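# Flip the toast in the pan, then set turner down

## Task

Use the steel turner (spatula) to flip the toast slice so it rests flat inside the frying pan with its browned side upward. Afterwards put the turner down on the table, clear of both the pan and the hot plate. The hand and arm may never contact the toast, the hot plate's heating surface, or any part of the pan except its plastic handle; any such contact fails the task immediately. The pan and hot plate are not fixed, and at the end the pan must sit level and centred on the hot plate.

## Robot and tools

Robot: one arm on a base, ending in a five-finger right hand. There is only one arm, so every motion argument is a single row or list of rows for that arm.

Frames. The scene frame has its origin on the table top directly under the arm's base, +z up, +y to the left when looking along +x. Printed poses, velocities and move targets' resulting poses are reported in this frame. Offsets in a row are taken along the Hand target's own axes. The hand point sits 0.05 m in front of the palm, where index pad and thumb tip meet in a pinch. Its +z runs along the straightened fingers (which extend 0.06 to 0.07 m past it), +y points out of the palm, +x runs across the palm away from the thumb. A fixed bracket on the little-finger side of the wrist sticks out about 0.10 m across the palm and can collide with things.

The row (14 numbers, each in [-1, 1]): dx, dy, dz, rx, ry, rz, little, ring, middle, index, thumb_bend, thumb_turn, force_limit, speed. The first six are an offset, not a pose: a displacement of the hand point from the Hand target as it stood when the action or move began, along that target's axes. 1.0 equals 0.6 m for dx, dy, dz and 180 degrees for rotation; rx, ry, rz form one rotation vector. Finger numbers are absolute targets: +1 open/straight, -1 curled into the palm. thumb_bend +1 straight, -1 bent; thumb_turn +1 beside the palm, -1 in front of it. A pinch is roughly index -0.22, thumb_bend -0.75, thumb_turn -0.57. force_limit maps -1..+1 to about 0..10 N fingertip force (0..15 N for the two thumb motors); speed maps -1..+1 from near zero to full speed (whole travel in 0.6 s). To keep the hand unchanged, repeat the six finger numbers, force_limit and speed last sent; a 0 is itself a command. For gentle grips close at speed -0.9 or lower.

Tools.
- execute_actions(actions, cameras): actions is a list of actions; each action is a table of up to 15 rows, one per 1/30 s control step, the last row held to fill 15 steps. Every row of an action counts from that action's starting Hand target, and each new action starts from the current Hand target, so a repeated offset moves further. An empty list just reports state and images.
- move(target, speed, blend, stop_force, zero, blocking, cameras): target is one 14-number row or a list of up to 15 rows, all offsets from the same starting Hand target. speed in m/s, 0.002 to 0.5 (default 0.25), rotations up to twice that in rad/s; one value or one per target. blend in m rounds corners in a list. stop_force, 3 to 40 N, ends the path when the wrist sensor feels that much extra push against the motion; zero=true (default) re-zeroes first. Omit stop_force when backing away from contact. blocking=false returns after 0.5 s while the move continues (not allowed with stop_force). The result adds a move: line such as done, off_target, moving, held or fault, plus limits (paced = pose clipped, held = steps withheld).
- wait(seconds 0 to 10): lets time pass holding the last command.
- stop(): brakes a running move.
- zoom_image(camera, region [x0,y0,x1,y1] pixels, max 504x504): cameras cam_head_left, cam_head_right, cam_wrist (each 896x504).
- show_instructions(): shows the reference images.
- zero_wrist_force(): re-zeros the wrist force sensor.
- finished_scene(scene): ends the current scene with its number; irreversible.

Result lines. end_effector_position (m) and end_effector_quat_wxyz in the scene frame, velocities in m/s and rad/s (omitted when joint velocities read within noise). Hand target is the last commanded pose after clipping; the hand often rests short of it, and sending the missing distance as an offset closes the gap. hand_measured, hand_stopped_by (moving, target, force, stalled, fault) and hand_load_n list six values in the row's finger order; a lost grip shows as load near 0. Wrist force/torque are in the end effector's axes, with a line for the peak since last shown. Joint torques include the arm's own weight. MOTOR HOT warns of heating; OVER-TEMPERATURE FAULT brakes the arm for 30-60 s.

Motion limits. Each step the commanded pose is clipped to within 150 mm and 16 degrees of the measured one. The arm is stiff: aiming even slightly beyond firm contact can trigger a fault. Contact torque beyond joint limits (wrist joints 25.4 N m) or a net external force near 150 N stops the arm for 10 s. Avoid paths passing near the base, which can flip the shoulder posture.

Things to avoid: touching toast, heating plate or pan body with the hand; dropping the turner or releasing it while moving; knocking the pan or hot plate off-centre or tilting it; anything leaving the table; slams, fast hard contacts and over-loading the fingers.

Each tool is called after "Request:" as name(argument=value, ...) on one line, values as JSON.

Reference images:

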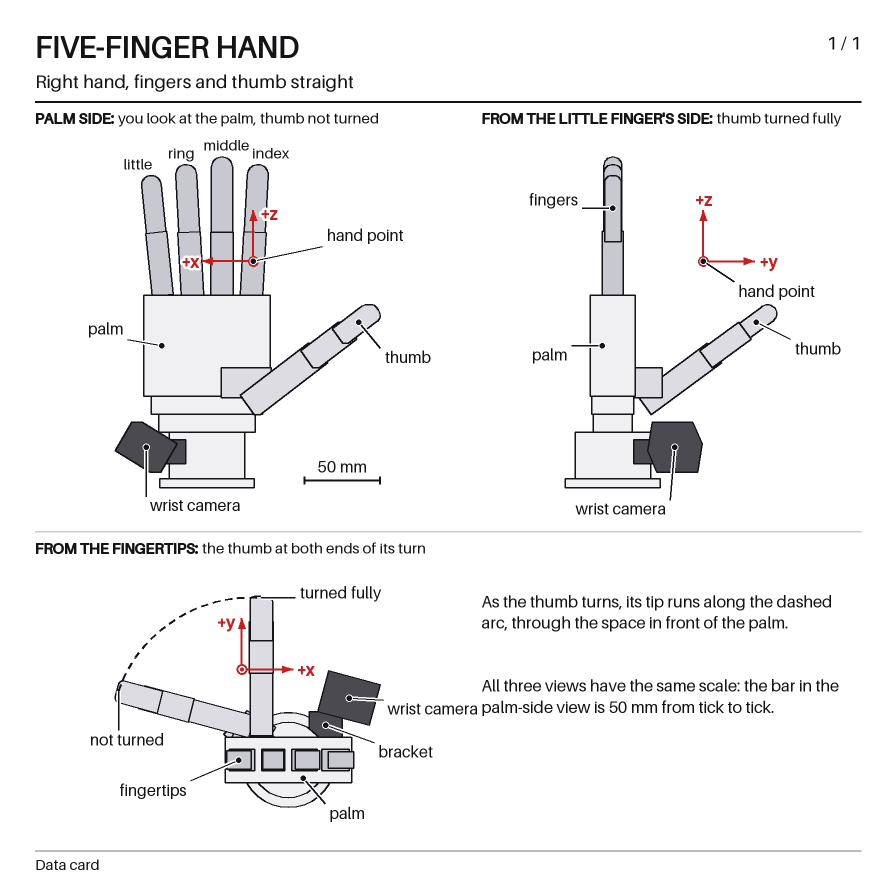

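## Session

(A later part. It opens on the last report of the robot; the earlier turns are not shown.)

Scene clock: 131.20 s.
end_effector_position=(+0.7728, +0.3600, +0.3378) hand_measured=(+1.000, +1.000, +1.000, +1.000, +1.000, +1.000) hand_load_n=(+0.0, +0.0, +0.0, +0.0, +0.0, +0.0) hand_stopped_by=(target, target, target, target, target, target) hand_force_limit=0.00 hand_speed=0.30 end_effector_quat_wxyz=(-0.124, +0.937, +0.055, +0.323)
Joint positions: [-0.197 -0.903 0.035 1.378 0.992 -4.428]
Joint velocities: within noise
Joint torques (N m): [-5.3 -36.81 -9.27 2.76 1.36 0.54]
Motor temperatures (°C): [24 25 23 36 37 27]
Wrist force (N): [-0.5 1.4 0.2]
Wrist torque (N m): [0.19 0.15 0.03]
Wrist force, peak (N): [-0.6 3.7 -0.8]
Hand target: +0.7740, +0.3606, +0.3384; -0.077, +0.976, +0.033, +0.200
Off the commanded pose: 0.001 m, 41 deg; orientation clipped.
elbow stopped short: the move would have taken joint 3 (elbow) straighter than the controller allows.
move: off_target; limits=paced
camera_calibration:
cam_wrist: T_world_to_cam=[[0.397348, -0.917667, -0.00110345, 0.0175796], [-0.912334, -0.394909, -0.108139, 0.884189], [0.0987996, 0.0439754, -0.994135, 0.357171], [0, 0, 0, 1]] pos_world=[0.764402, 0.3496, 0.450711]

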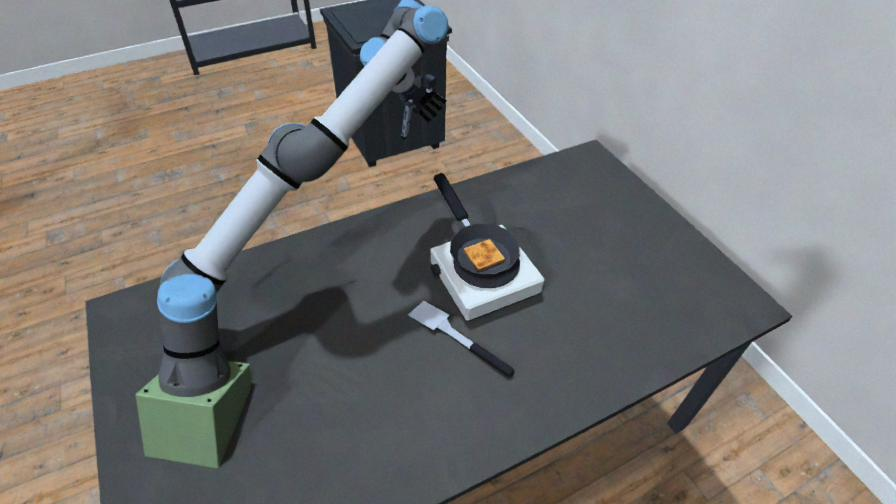

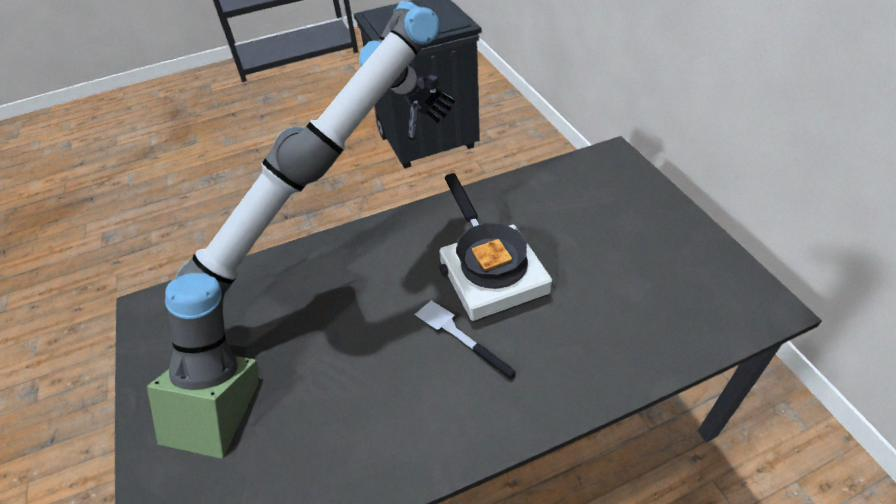

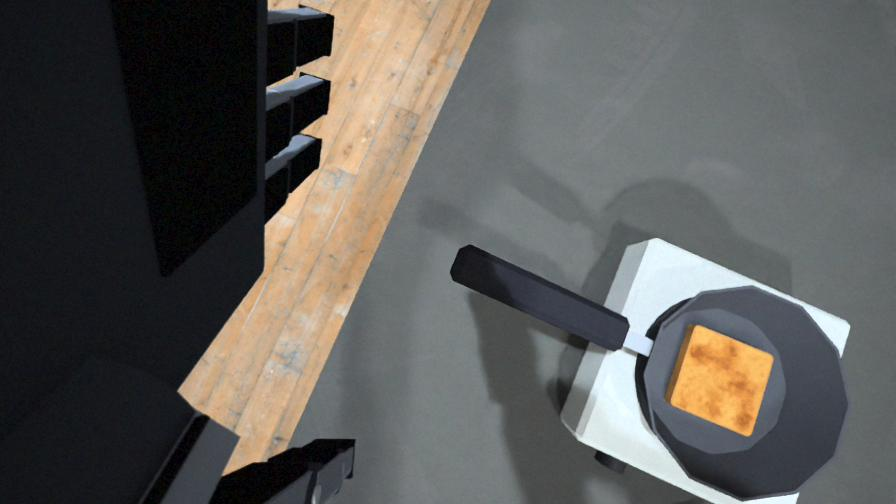

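Request:
move(target=[-0.086,0.002,0.179,-0.0495,-0.129,0.021,1,1,1,1,1,1,0,0.3], speed=0.1)

Request:
zoom_image(camera="cam_head_right", region=[390, 110, 550, 240])

Scene clock: 146.77 s.
end_effector_position=(+0.7669, +0.3747, +0.2196) hand_measured=(+1.000, +1.000, +1.000, +1.000, +1.000, +1.000) hand_load_n=(+0.0, -0.5, +0.0, +0.0, +0.0, +0.0) hand_stopped_by=(target, target, target, target, target, target) hand_force_limit=0.00 hand_speed=0.30 end_effector_quat_wxyz=(-0.107, +0.962, +0.044, +0.249) end_effector_velocity=(+0.000, -0.001, +0.002) end_effector_angular_velocity=(+0.004, -0.001, +0.000)
Joint positions: [-0.077 -0.763 0.035 1.385 1.084 -4.414]
Joint velocities: [-0.004 -0.001 0 0.001 -0.006 0]
Joint torques (N m): [-18.33 -65.07 -21.49 -0.47 -1.04 2.39]
Motor temperatures (°C): [24 25 23 36 37 27]
Wrist force (N): [-0.3 1.9 0.2]
Wrist torque (N m): [0.22 0.11 0.08]
Wrist force, peak (N): [-0.3 2.4 0.4]
Hand target: +0.7681, +0.3753, +0.2203; -0.054, +0.990, +0.022, +0.125
Off the commanded pose: 0.002 m, 32 deg; orientation clipped.
elbow stopped short: the move would have taken joint 3 (elbow) straighter than the controller allows.
move: off_target; limits=paced
camera_calibration:
cam_wrist: T_world_to_cam=[[0.380311, -0.924519, -0.0250622, 0.0541806], [-0.9231, -0.381119, 0.0513292, 0.839818], [-0.0570065, 0.00361386, -0.998367, 0.375142], [0, 0, 0, 1]] pos_world=[0.776016, 0.368806, 0.33278]

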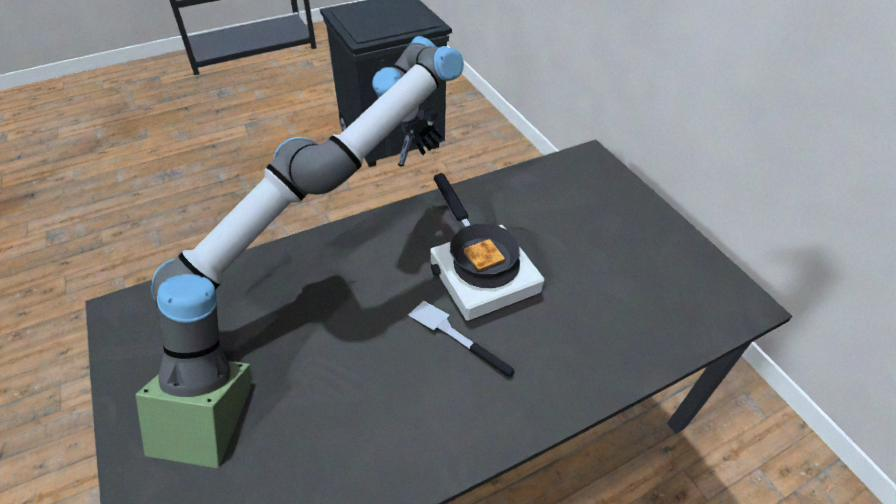

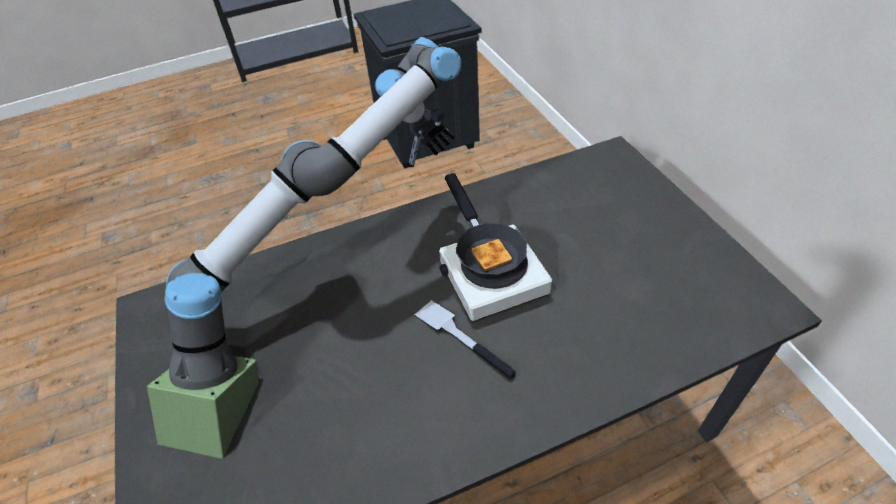

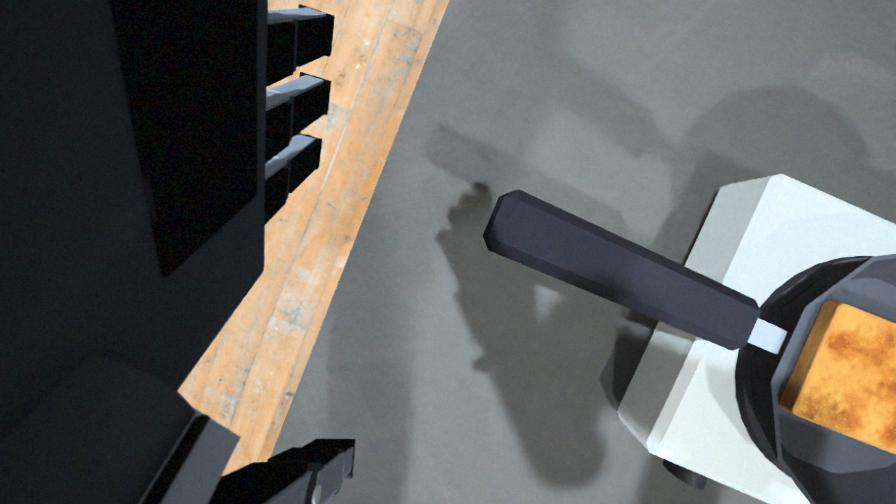

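Scaled by 3.150.

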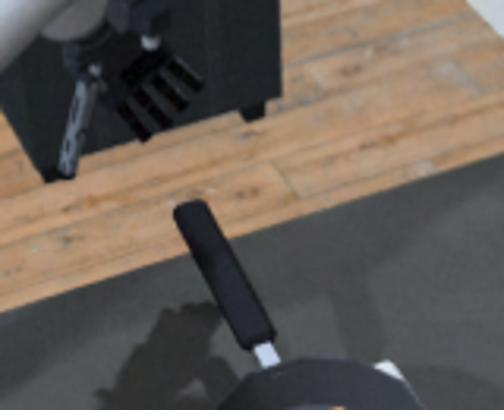

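Request:
move(target=[-0.062,0.010,0.107,0,0,0,1,1,1,1,1,1,0,0.3], speed=0.08)

Request:
zoom_image(camera="cam_head_right", region=[390, 110, 550, 240])

Request:
zoom_image(camera="cam_head_left", region=[380, 110, 540, 240])

Scene clock: 154.30 s.
end_effector_position=(+0.7469, +0.3748, +0.1481) hand_measured=(+1.000, +1.000, +1.000, +1.000, +1.000, +1.000) hand_load_n=(-0.5, +0.0, +0.0, +0.0, +0.0, +0.0) hand_stopped_by=(target, target, target, target, target, target) hand_force_limit=0.00 hand_speed=0.30 end_effector_quat_wxyz=(-0.083, +0.978, +0.033, +0.189)
Joint positions: [-0.017 -0.676 0.035 1.424 1.139 -4.413]
Joint velocities: within noise
Joint torques (N m): [-20.78 -67.59 -10.92 2.03 -0.87 1.88]
Motor temperatures (°C): [24 25 23 36 37 27]
Wrist force (N): [0.2 2.1 0.4]
Wrist torque (N m): [0.28 0.05 0.10]
Wrist force, peak (N): [0.2 2.3 0.5]
Hand target: +0.7482, +0.3754, +0.1486; -0.054, +0.990, +0.022, +0.125
Off the commanded pose: 0.002 m, 8 deg.
elbow stopped short: the move would have taken joint 3 (elbow) straighter than the controller allows.
move: off_target
camera_calibration:
cam_wrist: T_world_to_cam=[[0.358698, -0.933111, -0.0253032, 0.0794368], [-0.916143, -0.357113, 0.182077, 0.791485], [-0.178934, -0.0421292, -0.982959, 0.408514], [0, 0, 0, 1]] pos_world=[0.769717, 0.373983, 0.259452]

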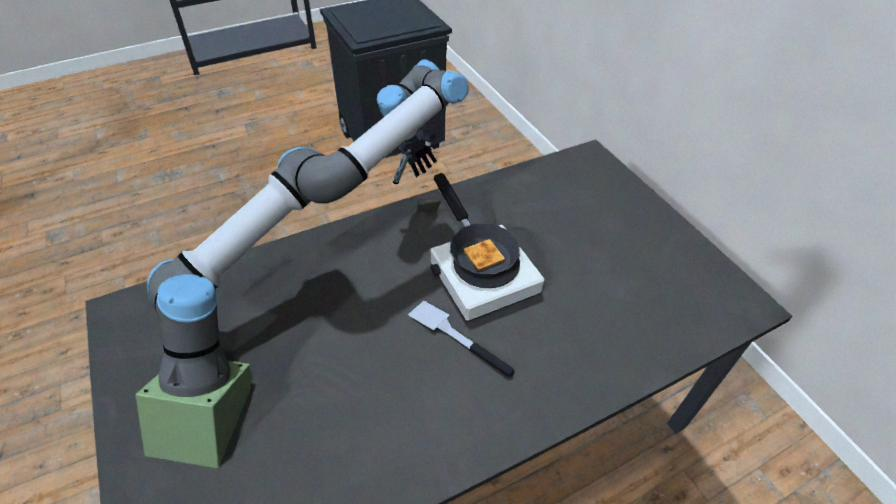

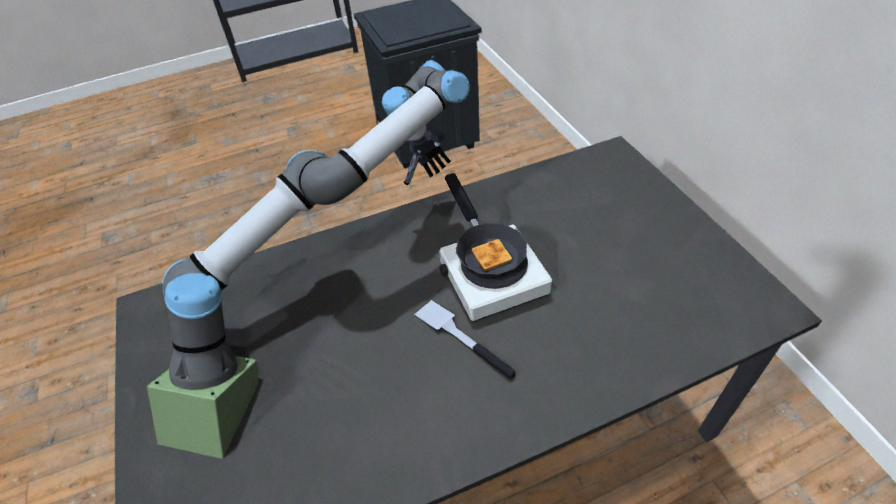

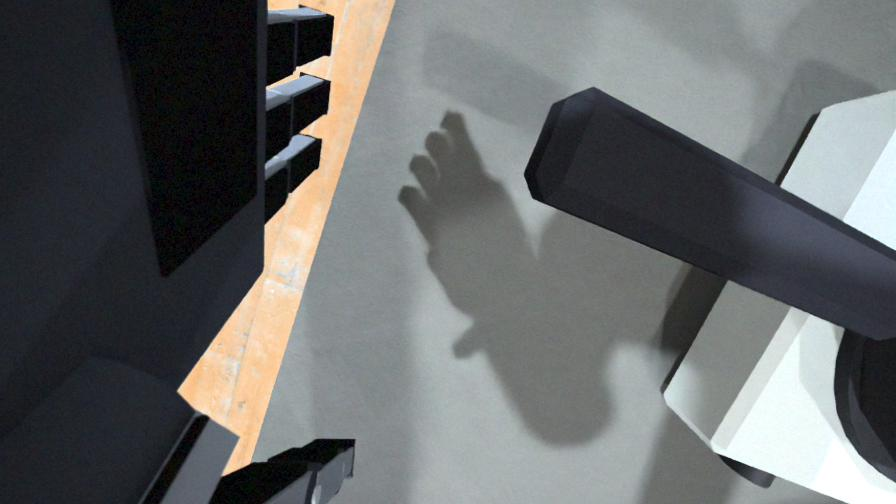

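Scaled by 3.150.

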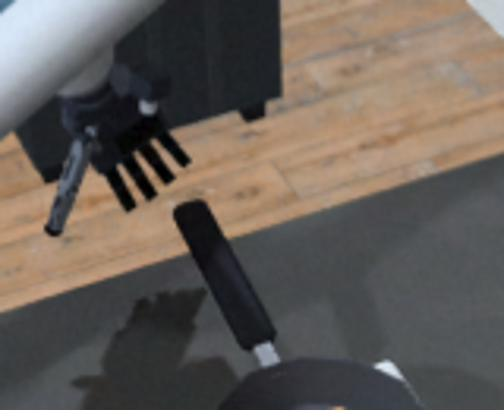

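Scaled by 3.150.

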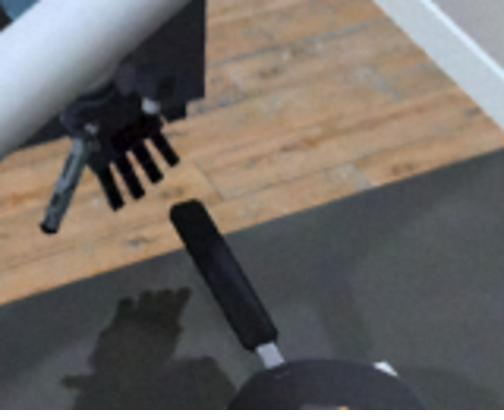

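Request:
move(target=[0.0225,0.092,-0.056,0,0,0,1,1,1,1,1,1,0,0.3], speed=0.06)

Request:
zoom_image(camera="cam_head_right", region=[390, 110, 550, 240])

Request:
zoom_image(camera="cam_head_right", region=[440, 215, 540, 305])

Scene clock: 160.50 s.
end_effector_position=(+0.7548, +0.3167, +0.1785) hand_measured=(+1.000, +1.000, +1.000, +1.000, +1.000, +1.000) hand_load_n=(+0.0, +0.0, +0.0, +0.0, +0.0, +0.0) hand_stopped_by=(target, target, target, target, target, target) hand_force_limit=0.00 hand_speed=0.30 end_effector_quat_wxyz=(-0.072, +0.981, +0.031, +0.175)
Joint positions: [-0.125 -0.685 0.035 1.511 1.08 -4.516]
Joint velocities: within noise
Joint torques (N m): [-7.41 -58.81 -10.05 -0.88 1.61 2.24]
Motor temperatures (°C): [24 25 23 36 37 27]
Wrist force (N): [0.4 1.8 0.5]
Wrist torque (N m): [0.20 0.01 0.17]
Wrist force, peak (N): [0.4 2.3 0.4]
Hand target: +0.7561, +0.3172, +0.1788; -0.054, +0.990, +0.022, +0.125
Off the commanded pose: 0.001 m, 6 deg.
elbow stopped short: the move would have taken joint 3 (elbow) straighter than the controller allows.
move: off_target
camera_calibration:
cam_wrist: T_world_to_cam=[[0.352417, -0.93573, -0.0145381, 0.0268098], [-0.91262, -0.347069, 0.216026, 0.760614], [-0.207188, -0.0628634, -0.976279, 0.464079], [0, 0, 0, 1]] pos_world=[0.780854, 0.318246, 0.289148]

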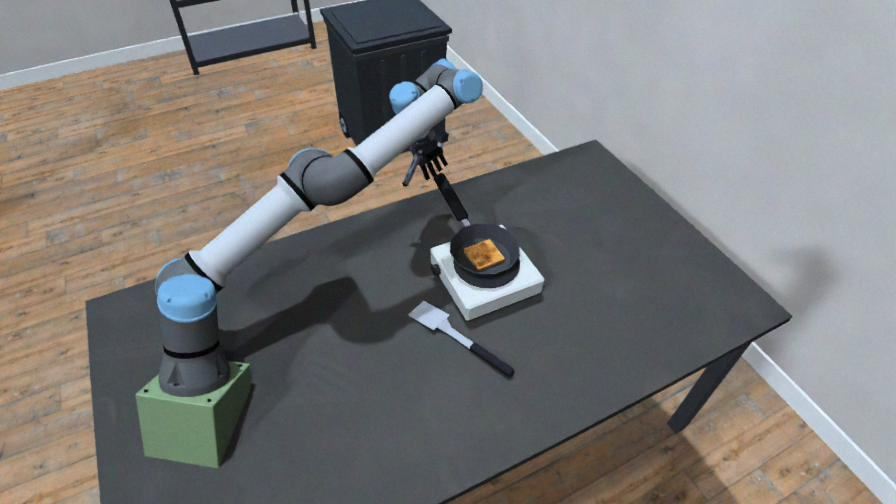

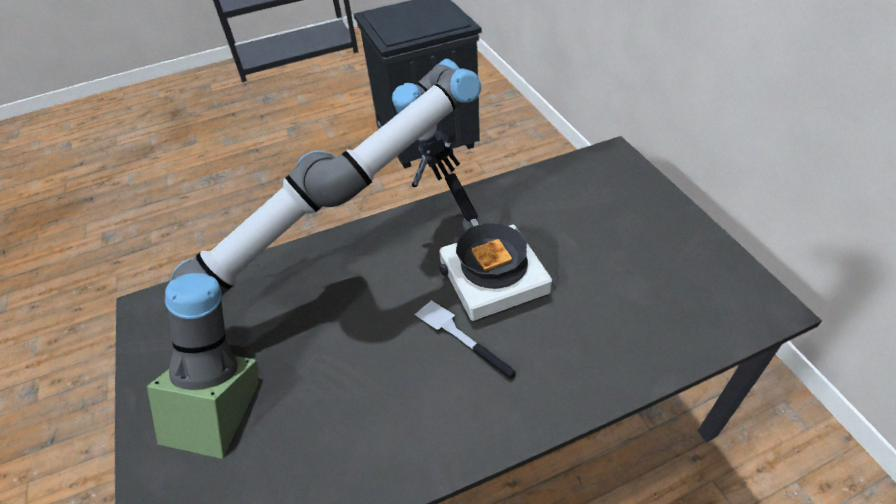

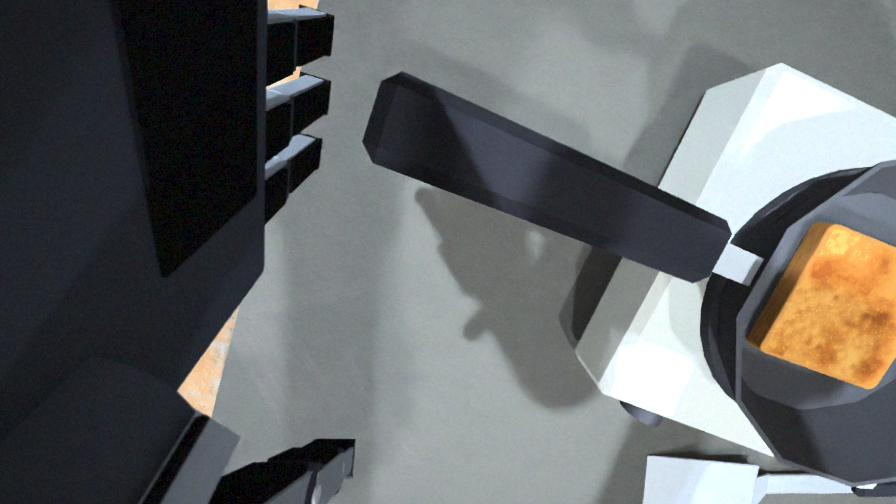

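Scaled by 3.150.

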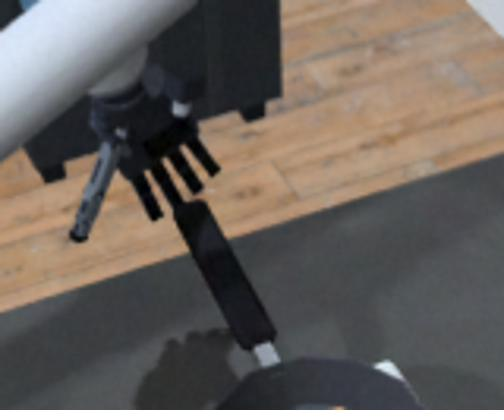

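Scaled by 5.040.

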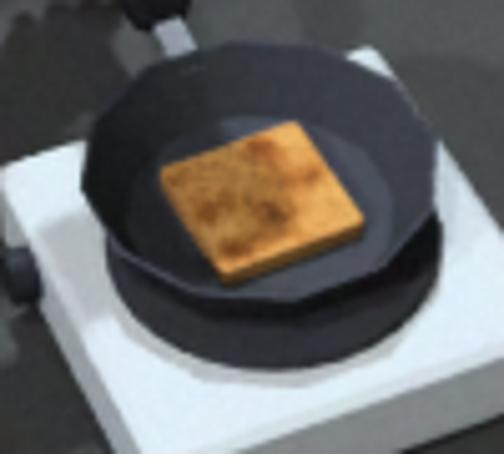

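Request:
move(target=[-0.001,0.033,-0.004,0,0,0,1,1,1,1,1,1,0,0.3], speed=0.02, cameras=["cam_head_right"])

Request:
zoom_image(camera="cam_head_right", region=[440, 215, 540, 305])

Request:
zoom_image(camera="cam_head_right", region=[390, 110, 550, 240])

Scene clock: 166.47 s.
end_effector_position=(+0.7549, +0.2967, +0.1786) hand_measured=(+1.000, +1.000, +1.000, +1.000, +1.000, +1.000) hand_load_n=(+0.0, +0.0, +0.0, +0.0, +0.0, +0.0) hand_stopped_by=(target, target, target, target, target, target) hand_force_limit=0.00 hand_speed=0.30 end_effector_quat_wxyz=(-0.067, +0.984, +0.029, +0.163)
Joint positions: [-0.154 -0.674 0.035 1.542 1.068 -4.551]
Joint velocities: within noise
Joint torques (N m): [-14.31 -46.22 -13.68 3.09 -0.74 -1.35]
Motor temperatures (°C): [24 25 23 36 37 27]
Wrist force (N): [0.1 2.0 0.5]
Wrist torque (N m): [0.20 0.05 0.15]
Wrist force, peak (N): [0.4 2.2 0.6]
Hand target: +0.7561, +0.2973, +0.1789; -0.054, +0.990, +0.022, +0.125
Off the commanded pose: 0.001 m, 5 deg.
elbow stopped short: the move would have taken joint 3 (elbow) straighter than the controller allows.
move: off_target
Images, in order (width x height): cam_head_right 896x504.

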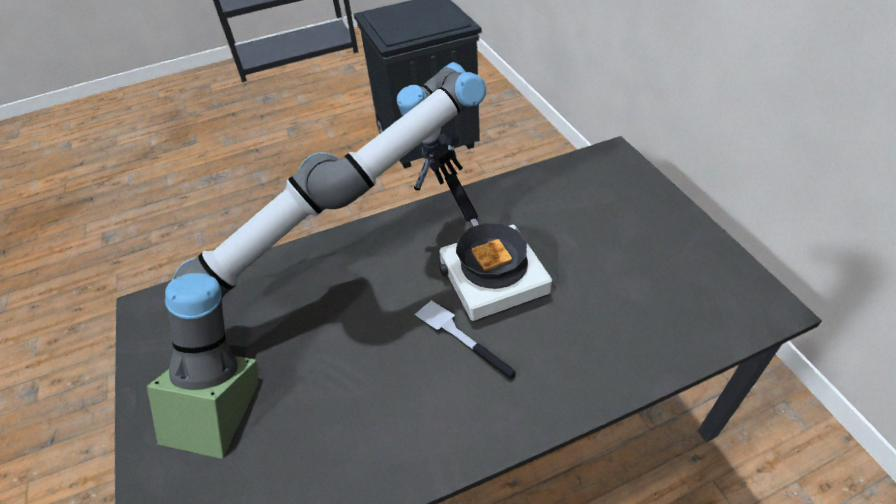

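Scaled by 5.040.

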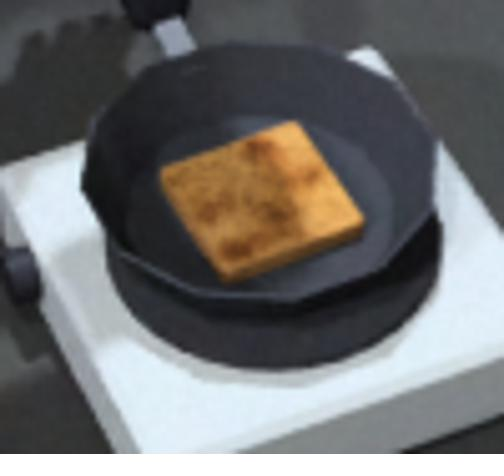

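Scaled by 3.150.

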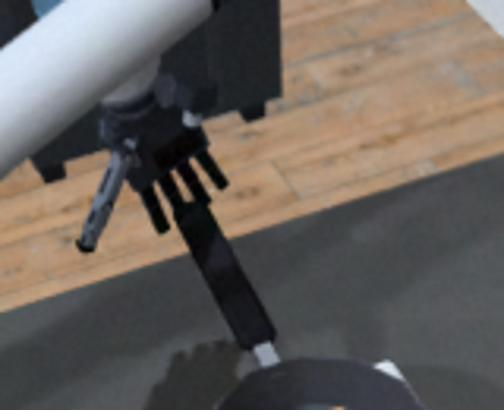

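Request:
move(target=[-0.001,0.025,-0.003,0,0,0,1,1,1,1,1,1,0,0.3], speed=0.02, cameras=["cam_head_right"])

Request:
zoom_image(camera="cam_head_right", region=[440, 215, 540, 305])

Request:
zoom_image(camera="cam_head_right", region=[390, 110, 550, 240])

Scene clock: 170.77 s.
end_effector_position=(+0.7547, +0.2816, +0.1787) hand_measured=(+1.000, +1.000, +1.000, +1.000, +1.000, +1.000) hand_load_n=(+0.0, +0.0, +0.0, +0.0, +0.0, +0.0) hand_stopped_by=(target, target, target, target, target, target) hand_force_limit=0.00 hand_speed=0.30 end_effector_quat_wxyz=(-0.063, +0.986, +0.027, +0.154)
Joint positions: [-0.176 -0.666 0.035 1.566 1.06 -4.579]
Joint velocities: within noise
Joint torques (N m): [-16.13 -44.75 -14.92 3.3 -0.29 -1.26]
Motor temperatures (°C): [24 25 23 36 37 27]
Wrist force (N): [0.8 0.0 -0.4]
Wrist torque (N m): [0.34 0.06 0.13]
Wrist force, peak (N): [0.5 2.2 0.4]
Hand target: +0.7559, +0.2821, +0.1790; -0.054, +0.990, +0.022, +0.125
Off the commanded pose: 0.001 m, 4 deg.
elbow stopped short: the move would have taken joint 3 (elbow) straighter than the controller allows.
move: off_target
Images, in order (width x height): cam_head_right 896x504.

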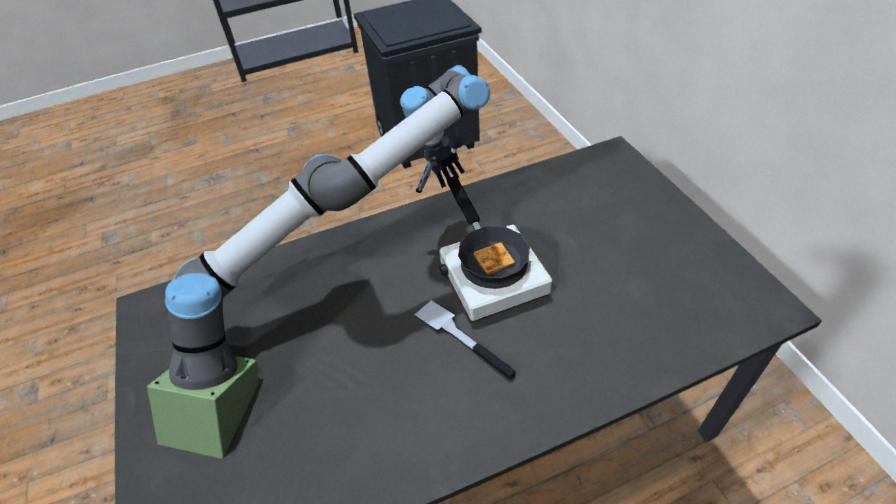

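Scaled by 5.040.

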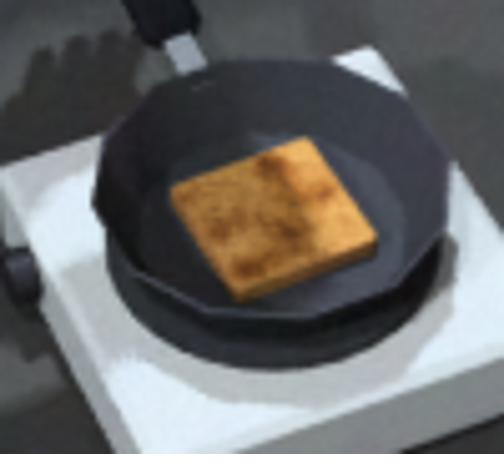

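Scaled by 3.150.

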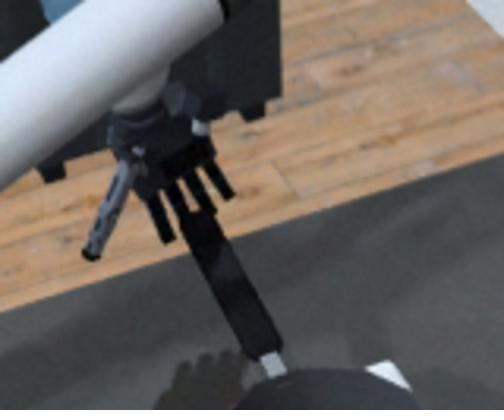

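Request:
move(target=[[0.004,-0.1,0.01,0,0,0,1,1,1,1,1,1,0,0.3],[0.05,-0.1,-0.2,0,0,0,1,1,1,1,1,1,0,0.3]], speed=0.08)

Request:
zoom_image(camera="cam_head_right", region=[400, 175, 580, 335])

Scene clock: 175.77 s.
end_effector_position=(+0.7509, +0.3287, +0.3076) hand_measured=(+1.000, +1.000, +1.000, +1.000, +1.000, +1.000) hand_load_n=(+0.0, +0.0, +0.0, +0.0, +0.0, +0.0) hand_stopped_by=(target, target, target, target, target, target) hand_force_limit=0.00 hand_speed=0.30 end_effector_quat_wxyz=(-0.099, +0.961, +0.046, +0.252)
Joint positions: [-0.218 -0.855 0.035 1.526 0.989 -4.524]
Joint velocities: within noise
Joint torques (N m): [-8.26 -38.03 -16.11 1.35 1.39 -0.66]
Motor temperatures (°C): [24 25 23 36 37 27]
Wrist force (N): [-0.4 1.8 0.0]
Wrist torque (N m): [0.21 0.11 0.09]
Wrist force, peak (N): [0.5 2.8 0.7]
Hand target: +0.7522, +0.3292, +0.3081; -0.054, +0.990, +0.022, +0.126
Off the commanded pose: 0.002 m, 16 deg; orientation clipped.
elbow stopped short: the move would have taken joint 3 (elbow) straighter than the controller allows.
move: off_target; limits=paced
camera_calibration:
cam_wrist: T_world_to_cam=[[0.379879, -0.925001, -0.00811794, 0.0151951], [-0.92374, -0.379796, 0.0495979, 0.803564], [-0.0489613, -0.0113423, -0.998736, 0.461207], [0, 0, 0, 1]] pos_world=[0.759093, 0.324477, 0.420893]

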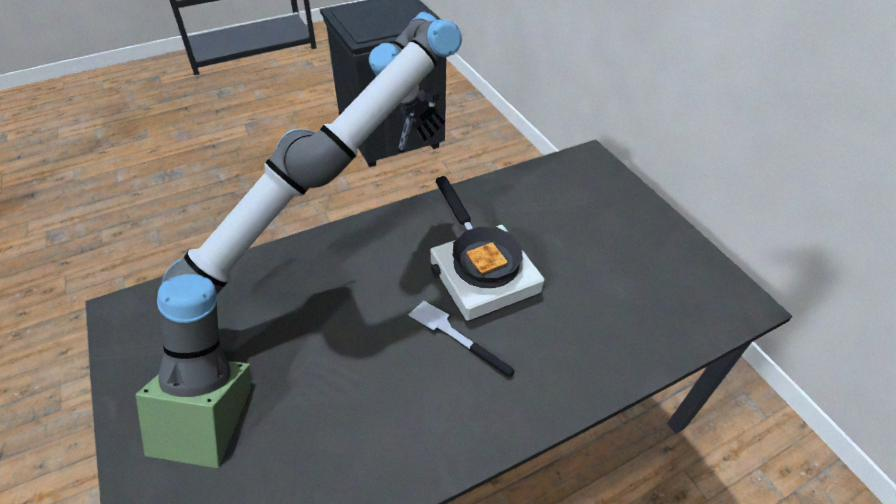

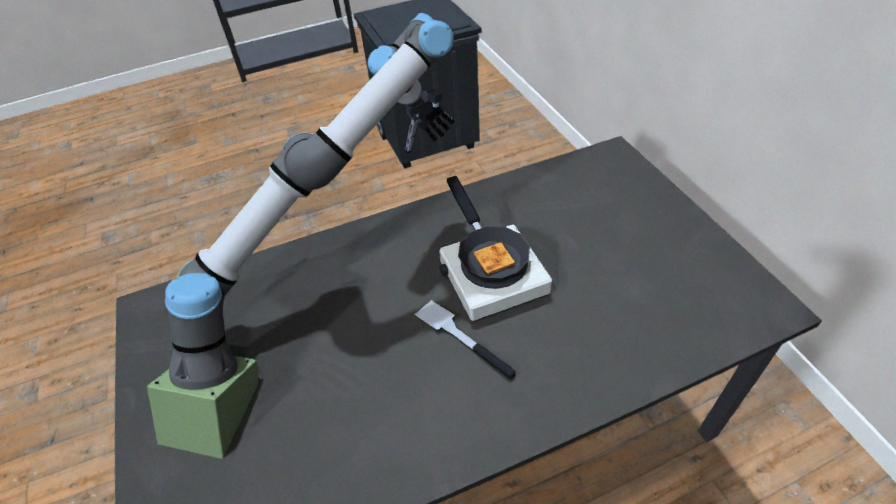

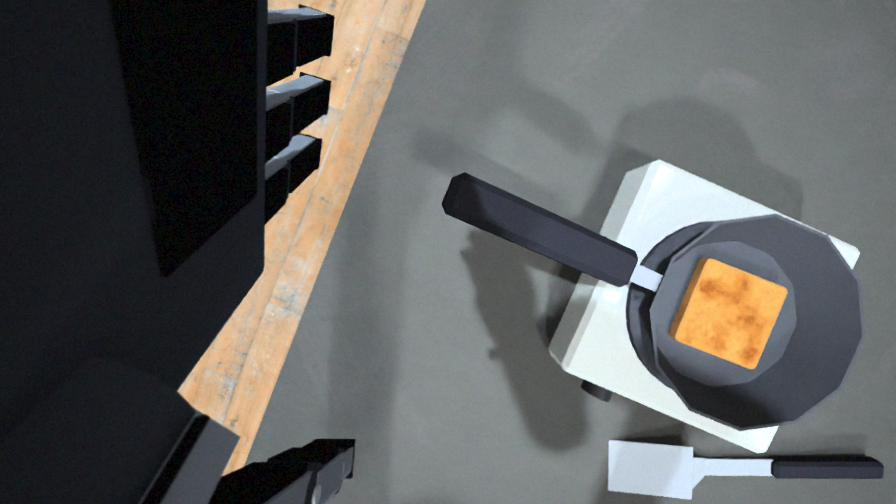

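Scaled by 2.800.

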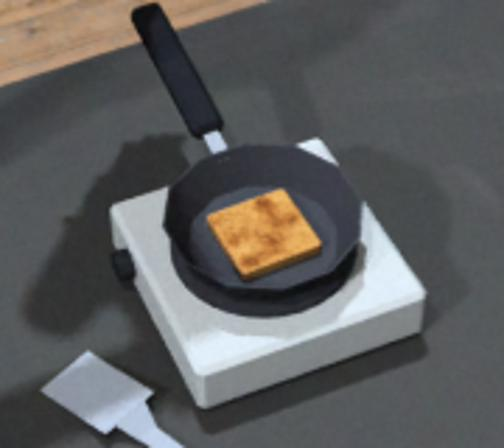

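Request:
finished_scene(scene=2)

The scene is finished: the task was done.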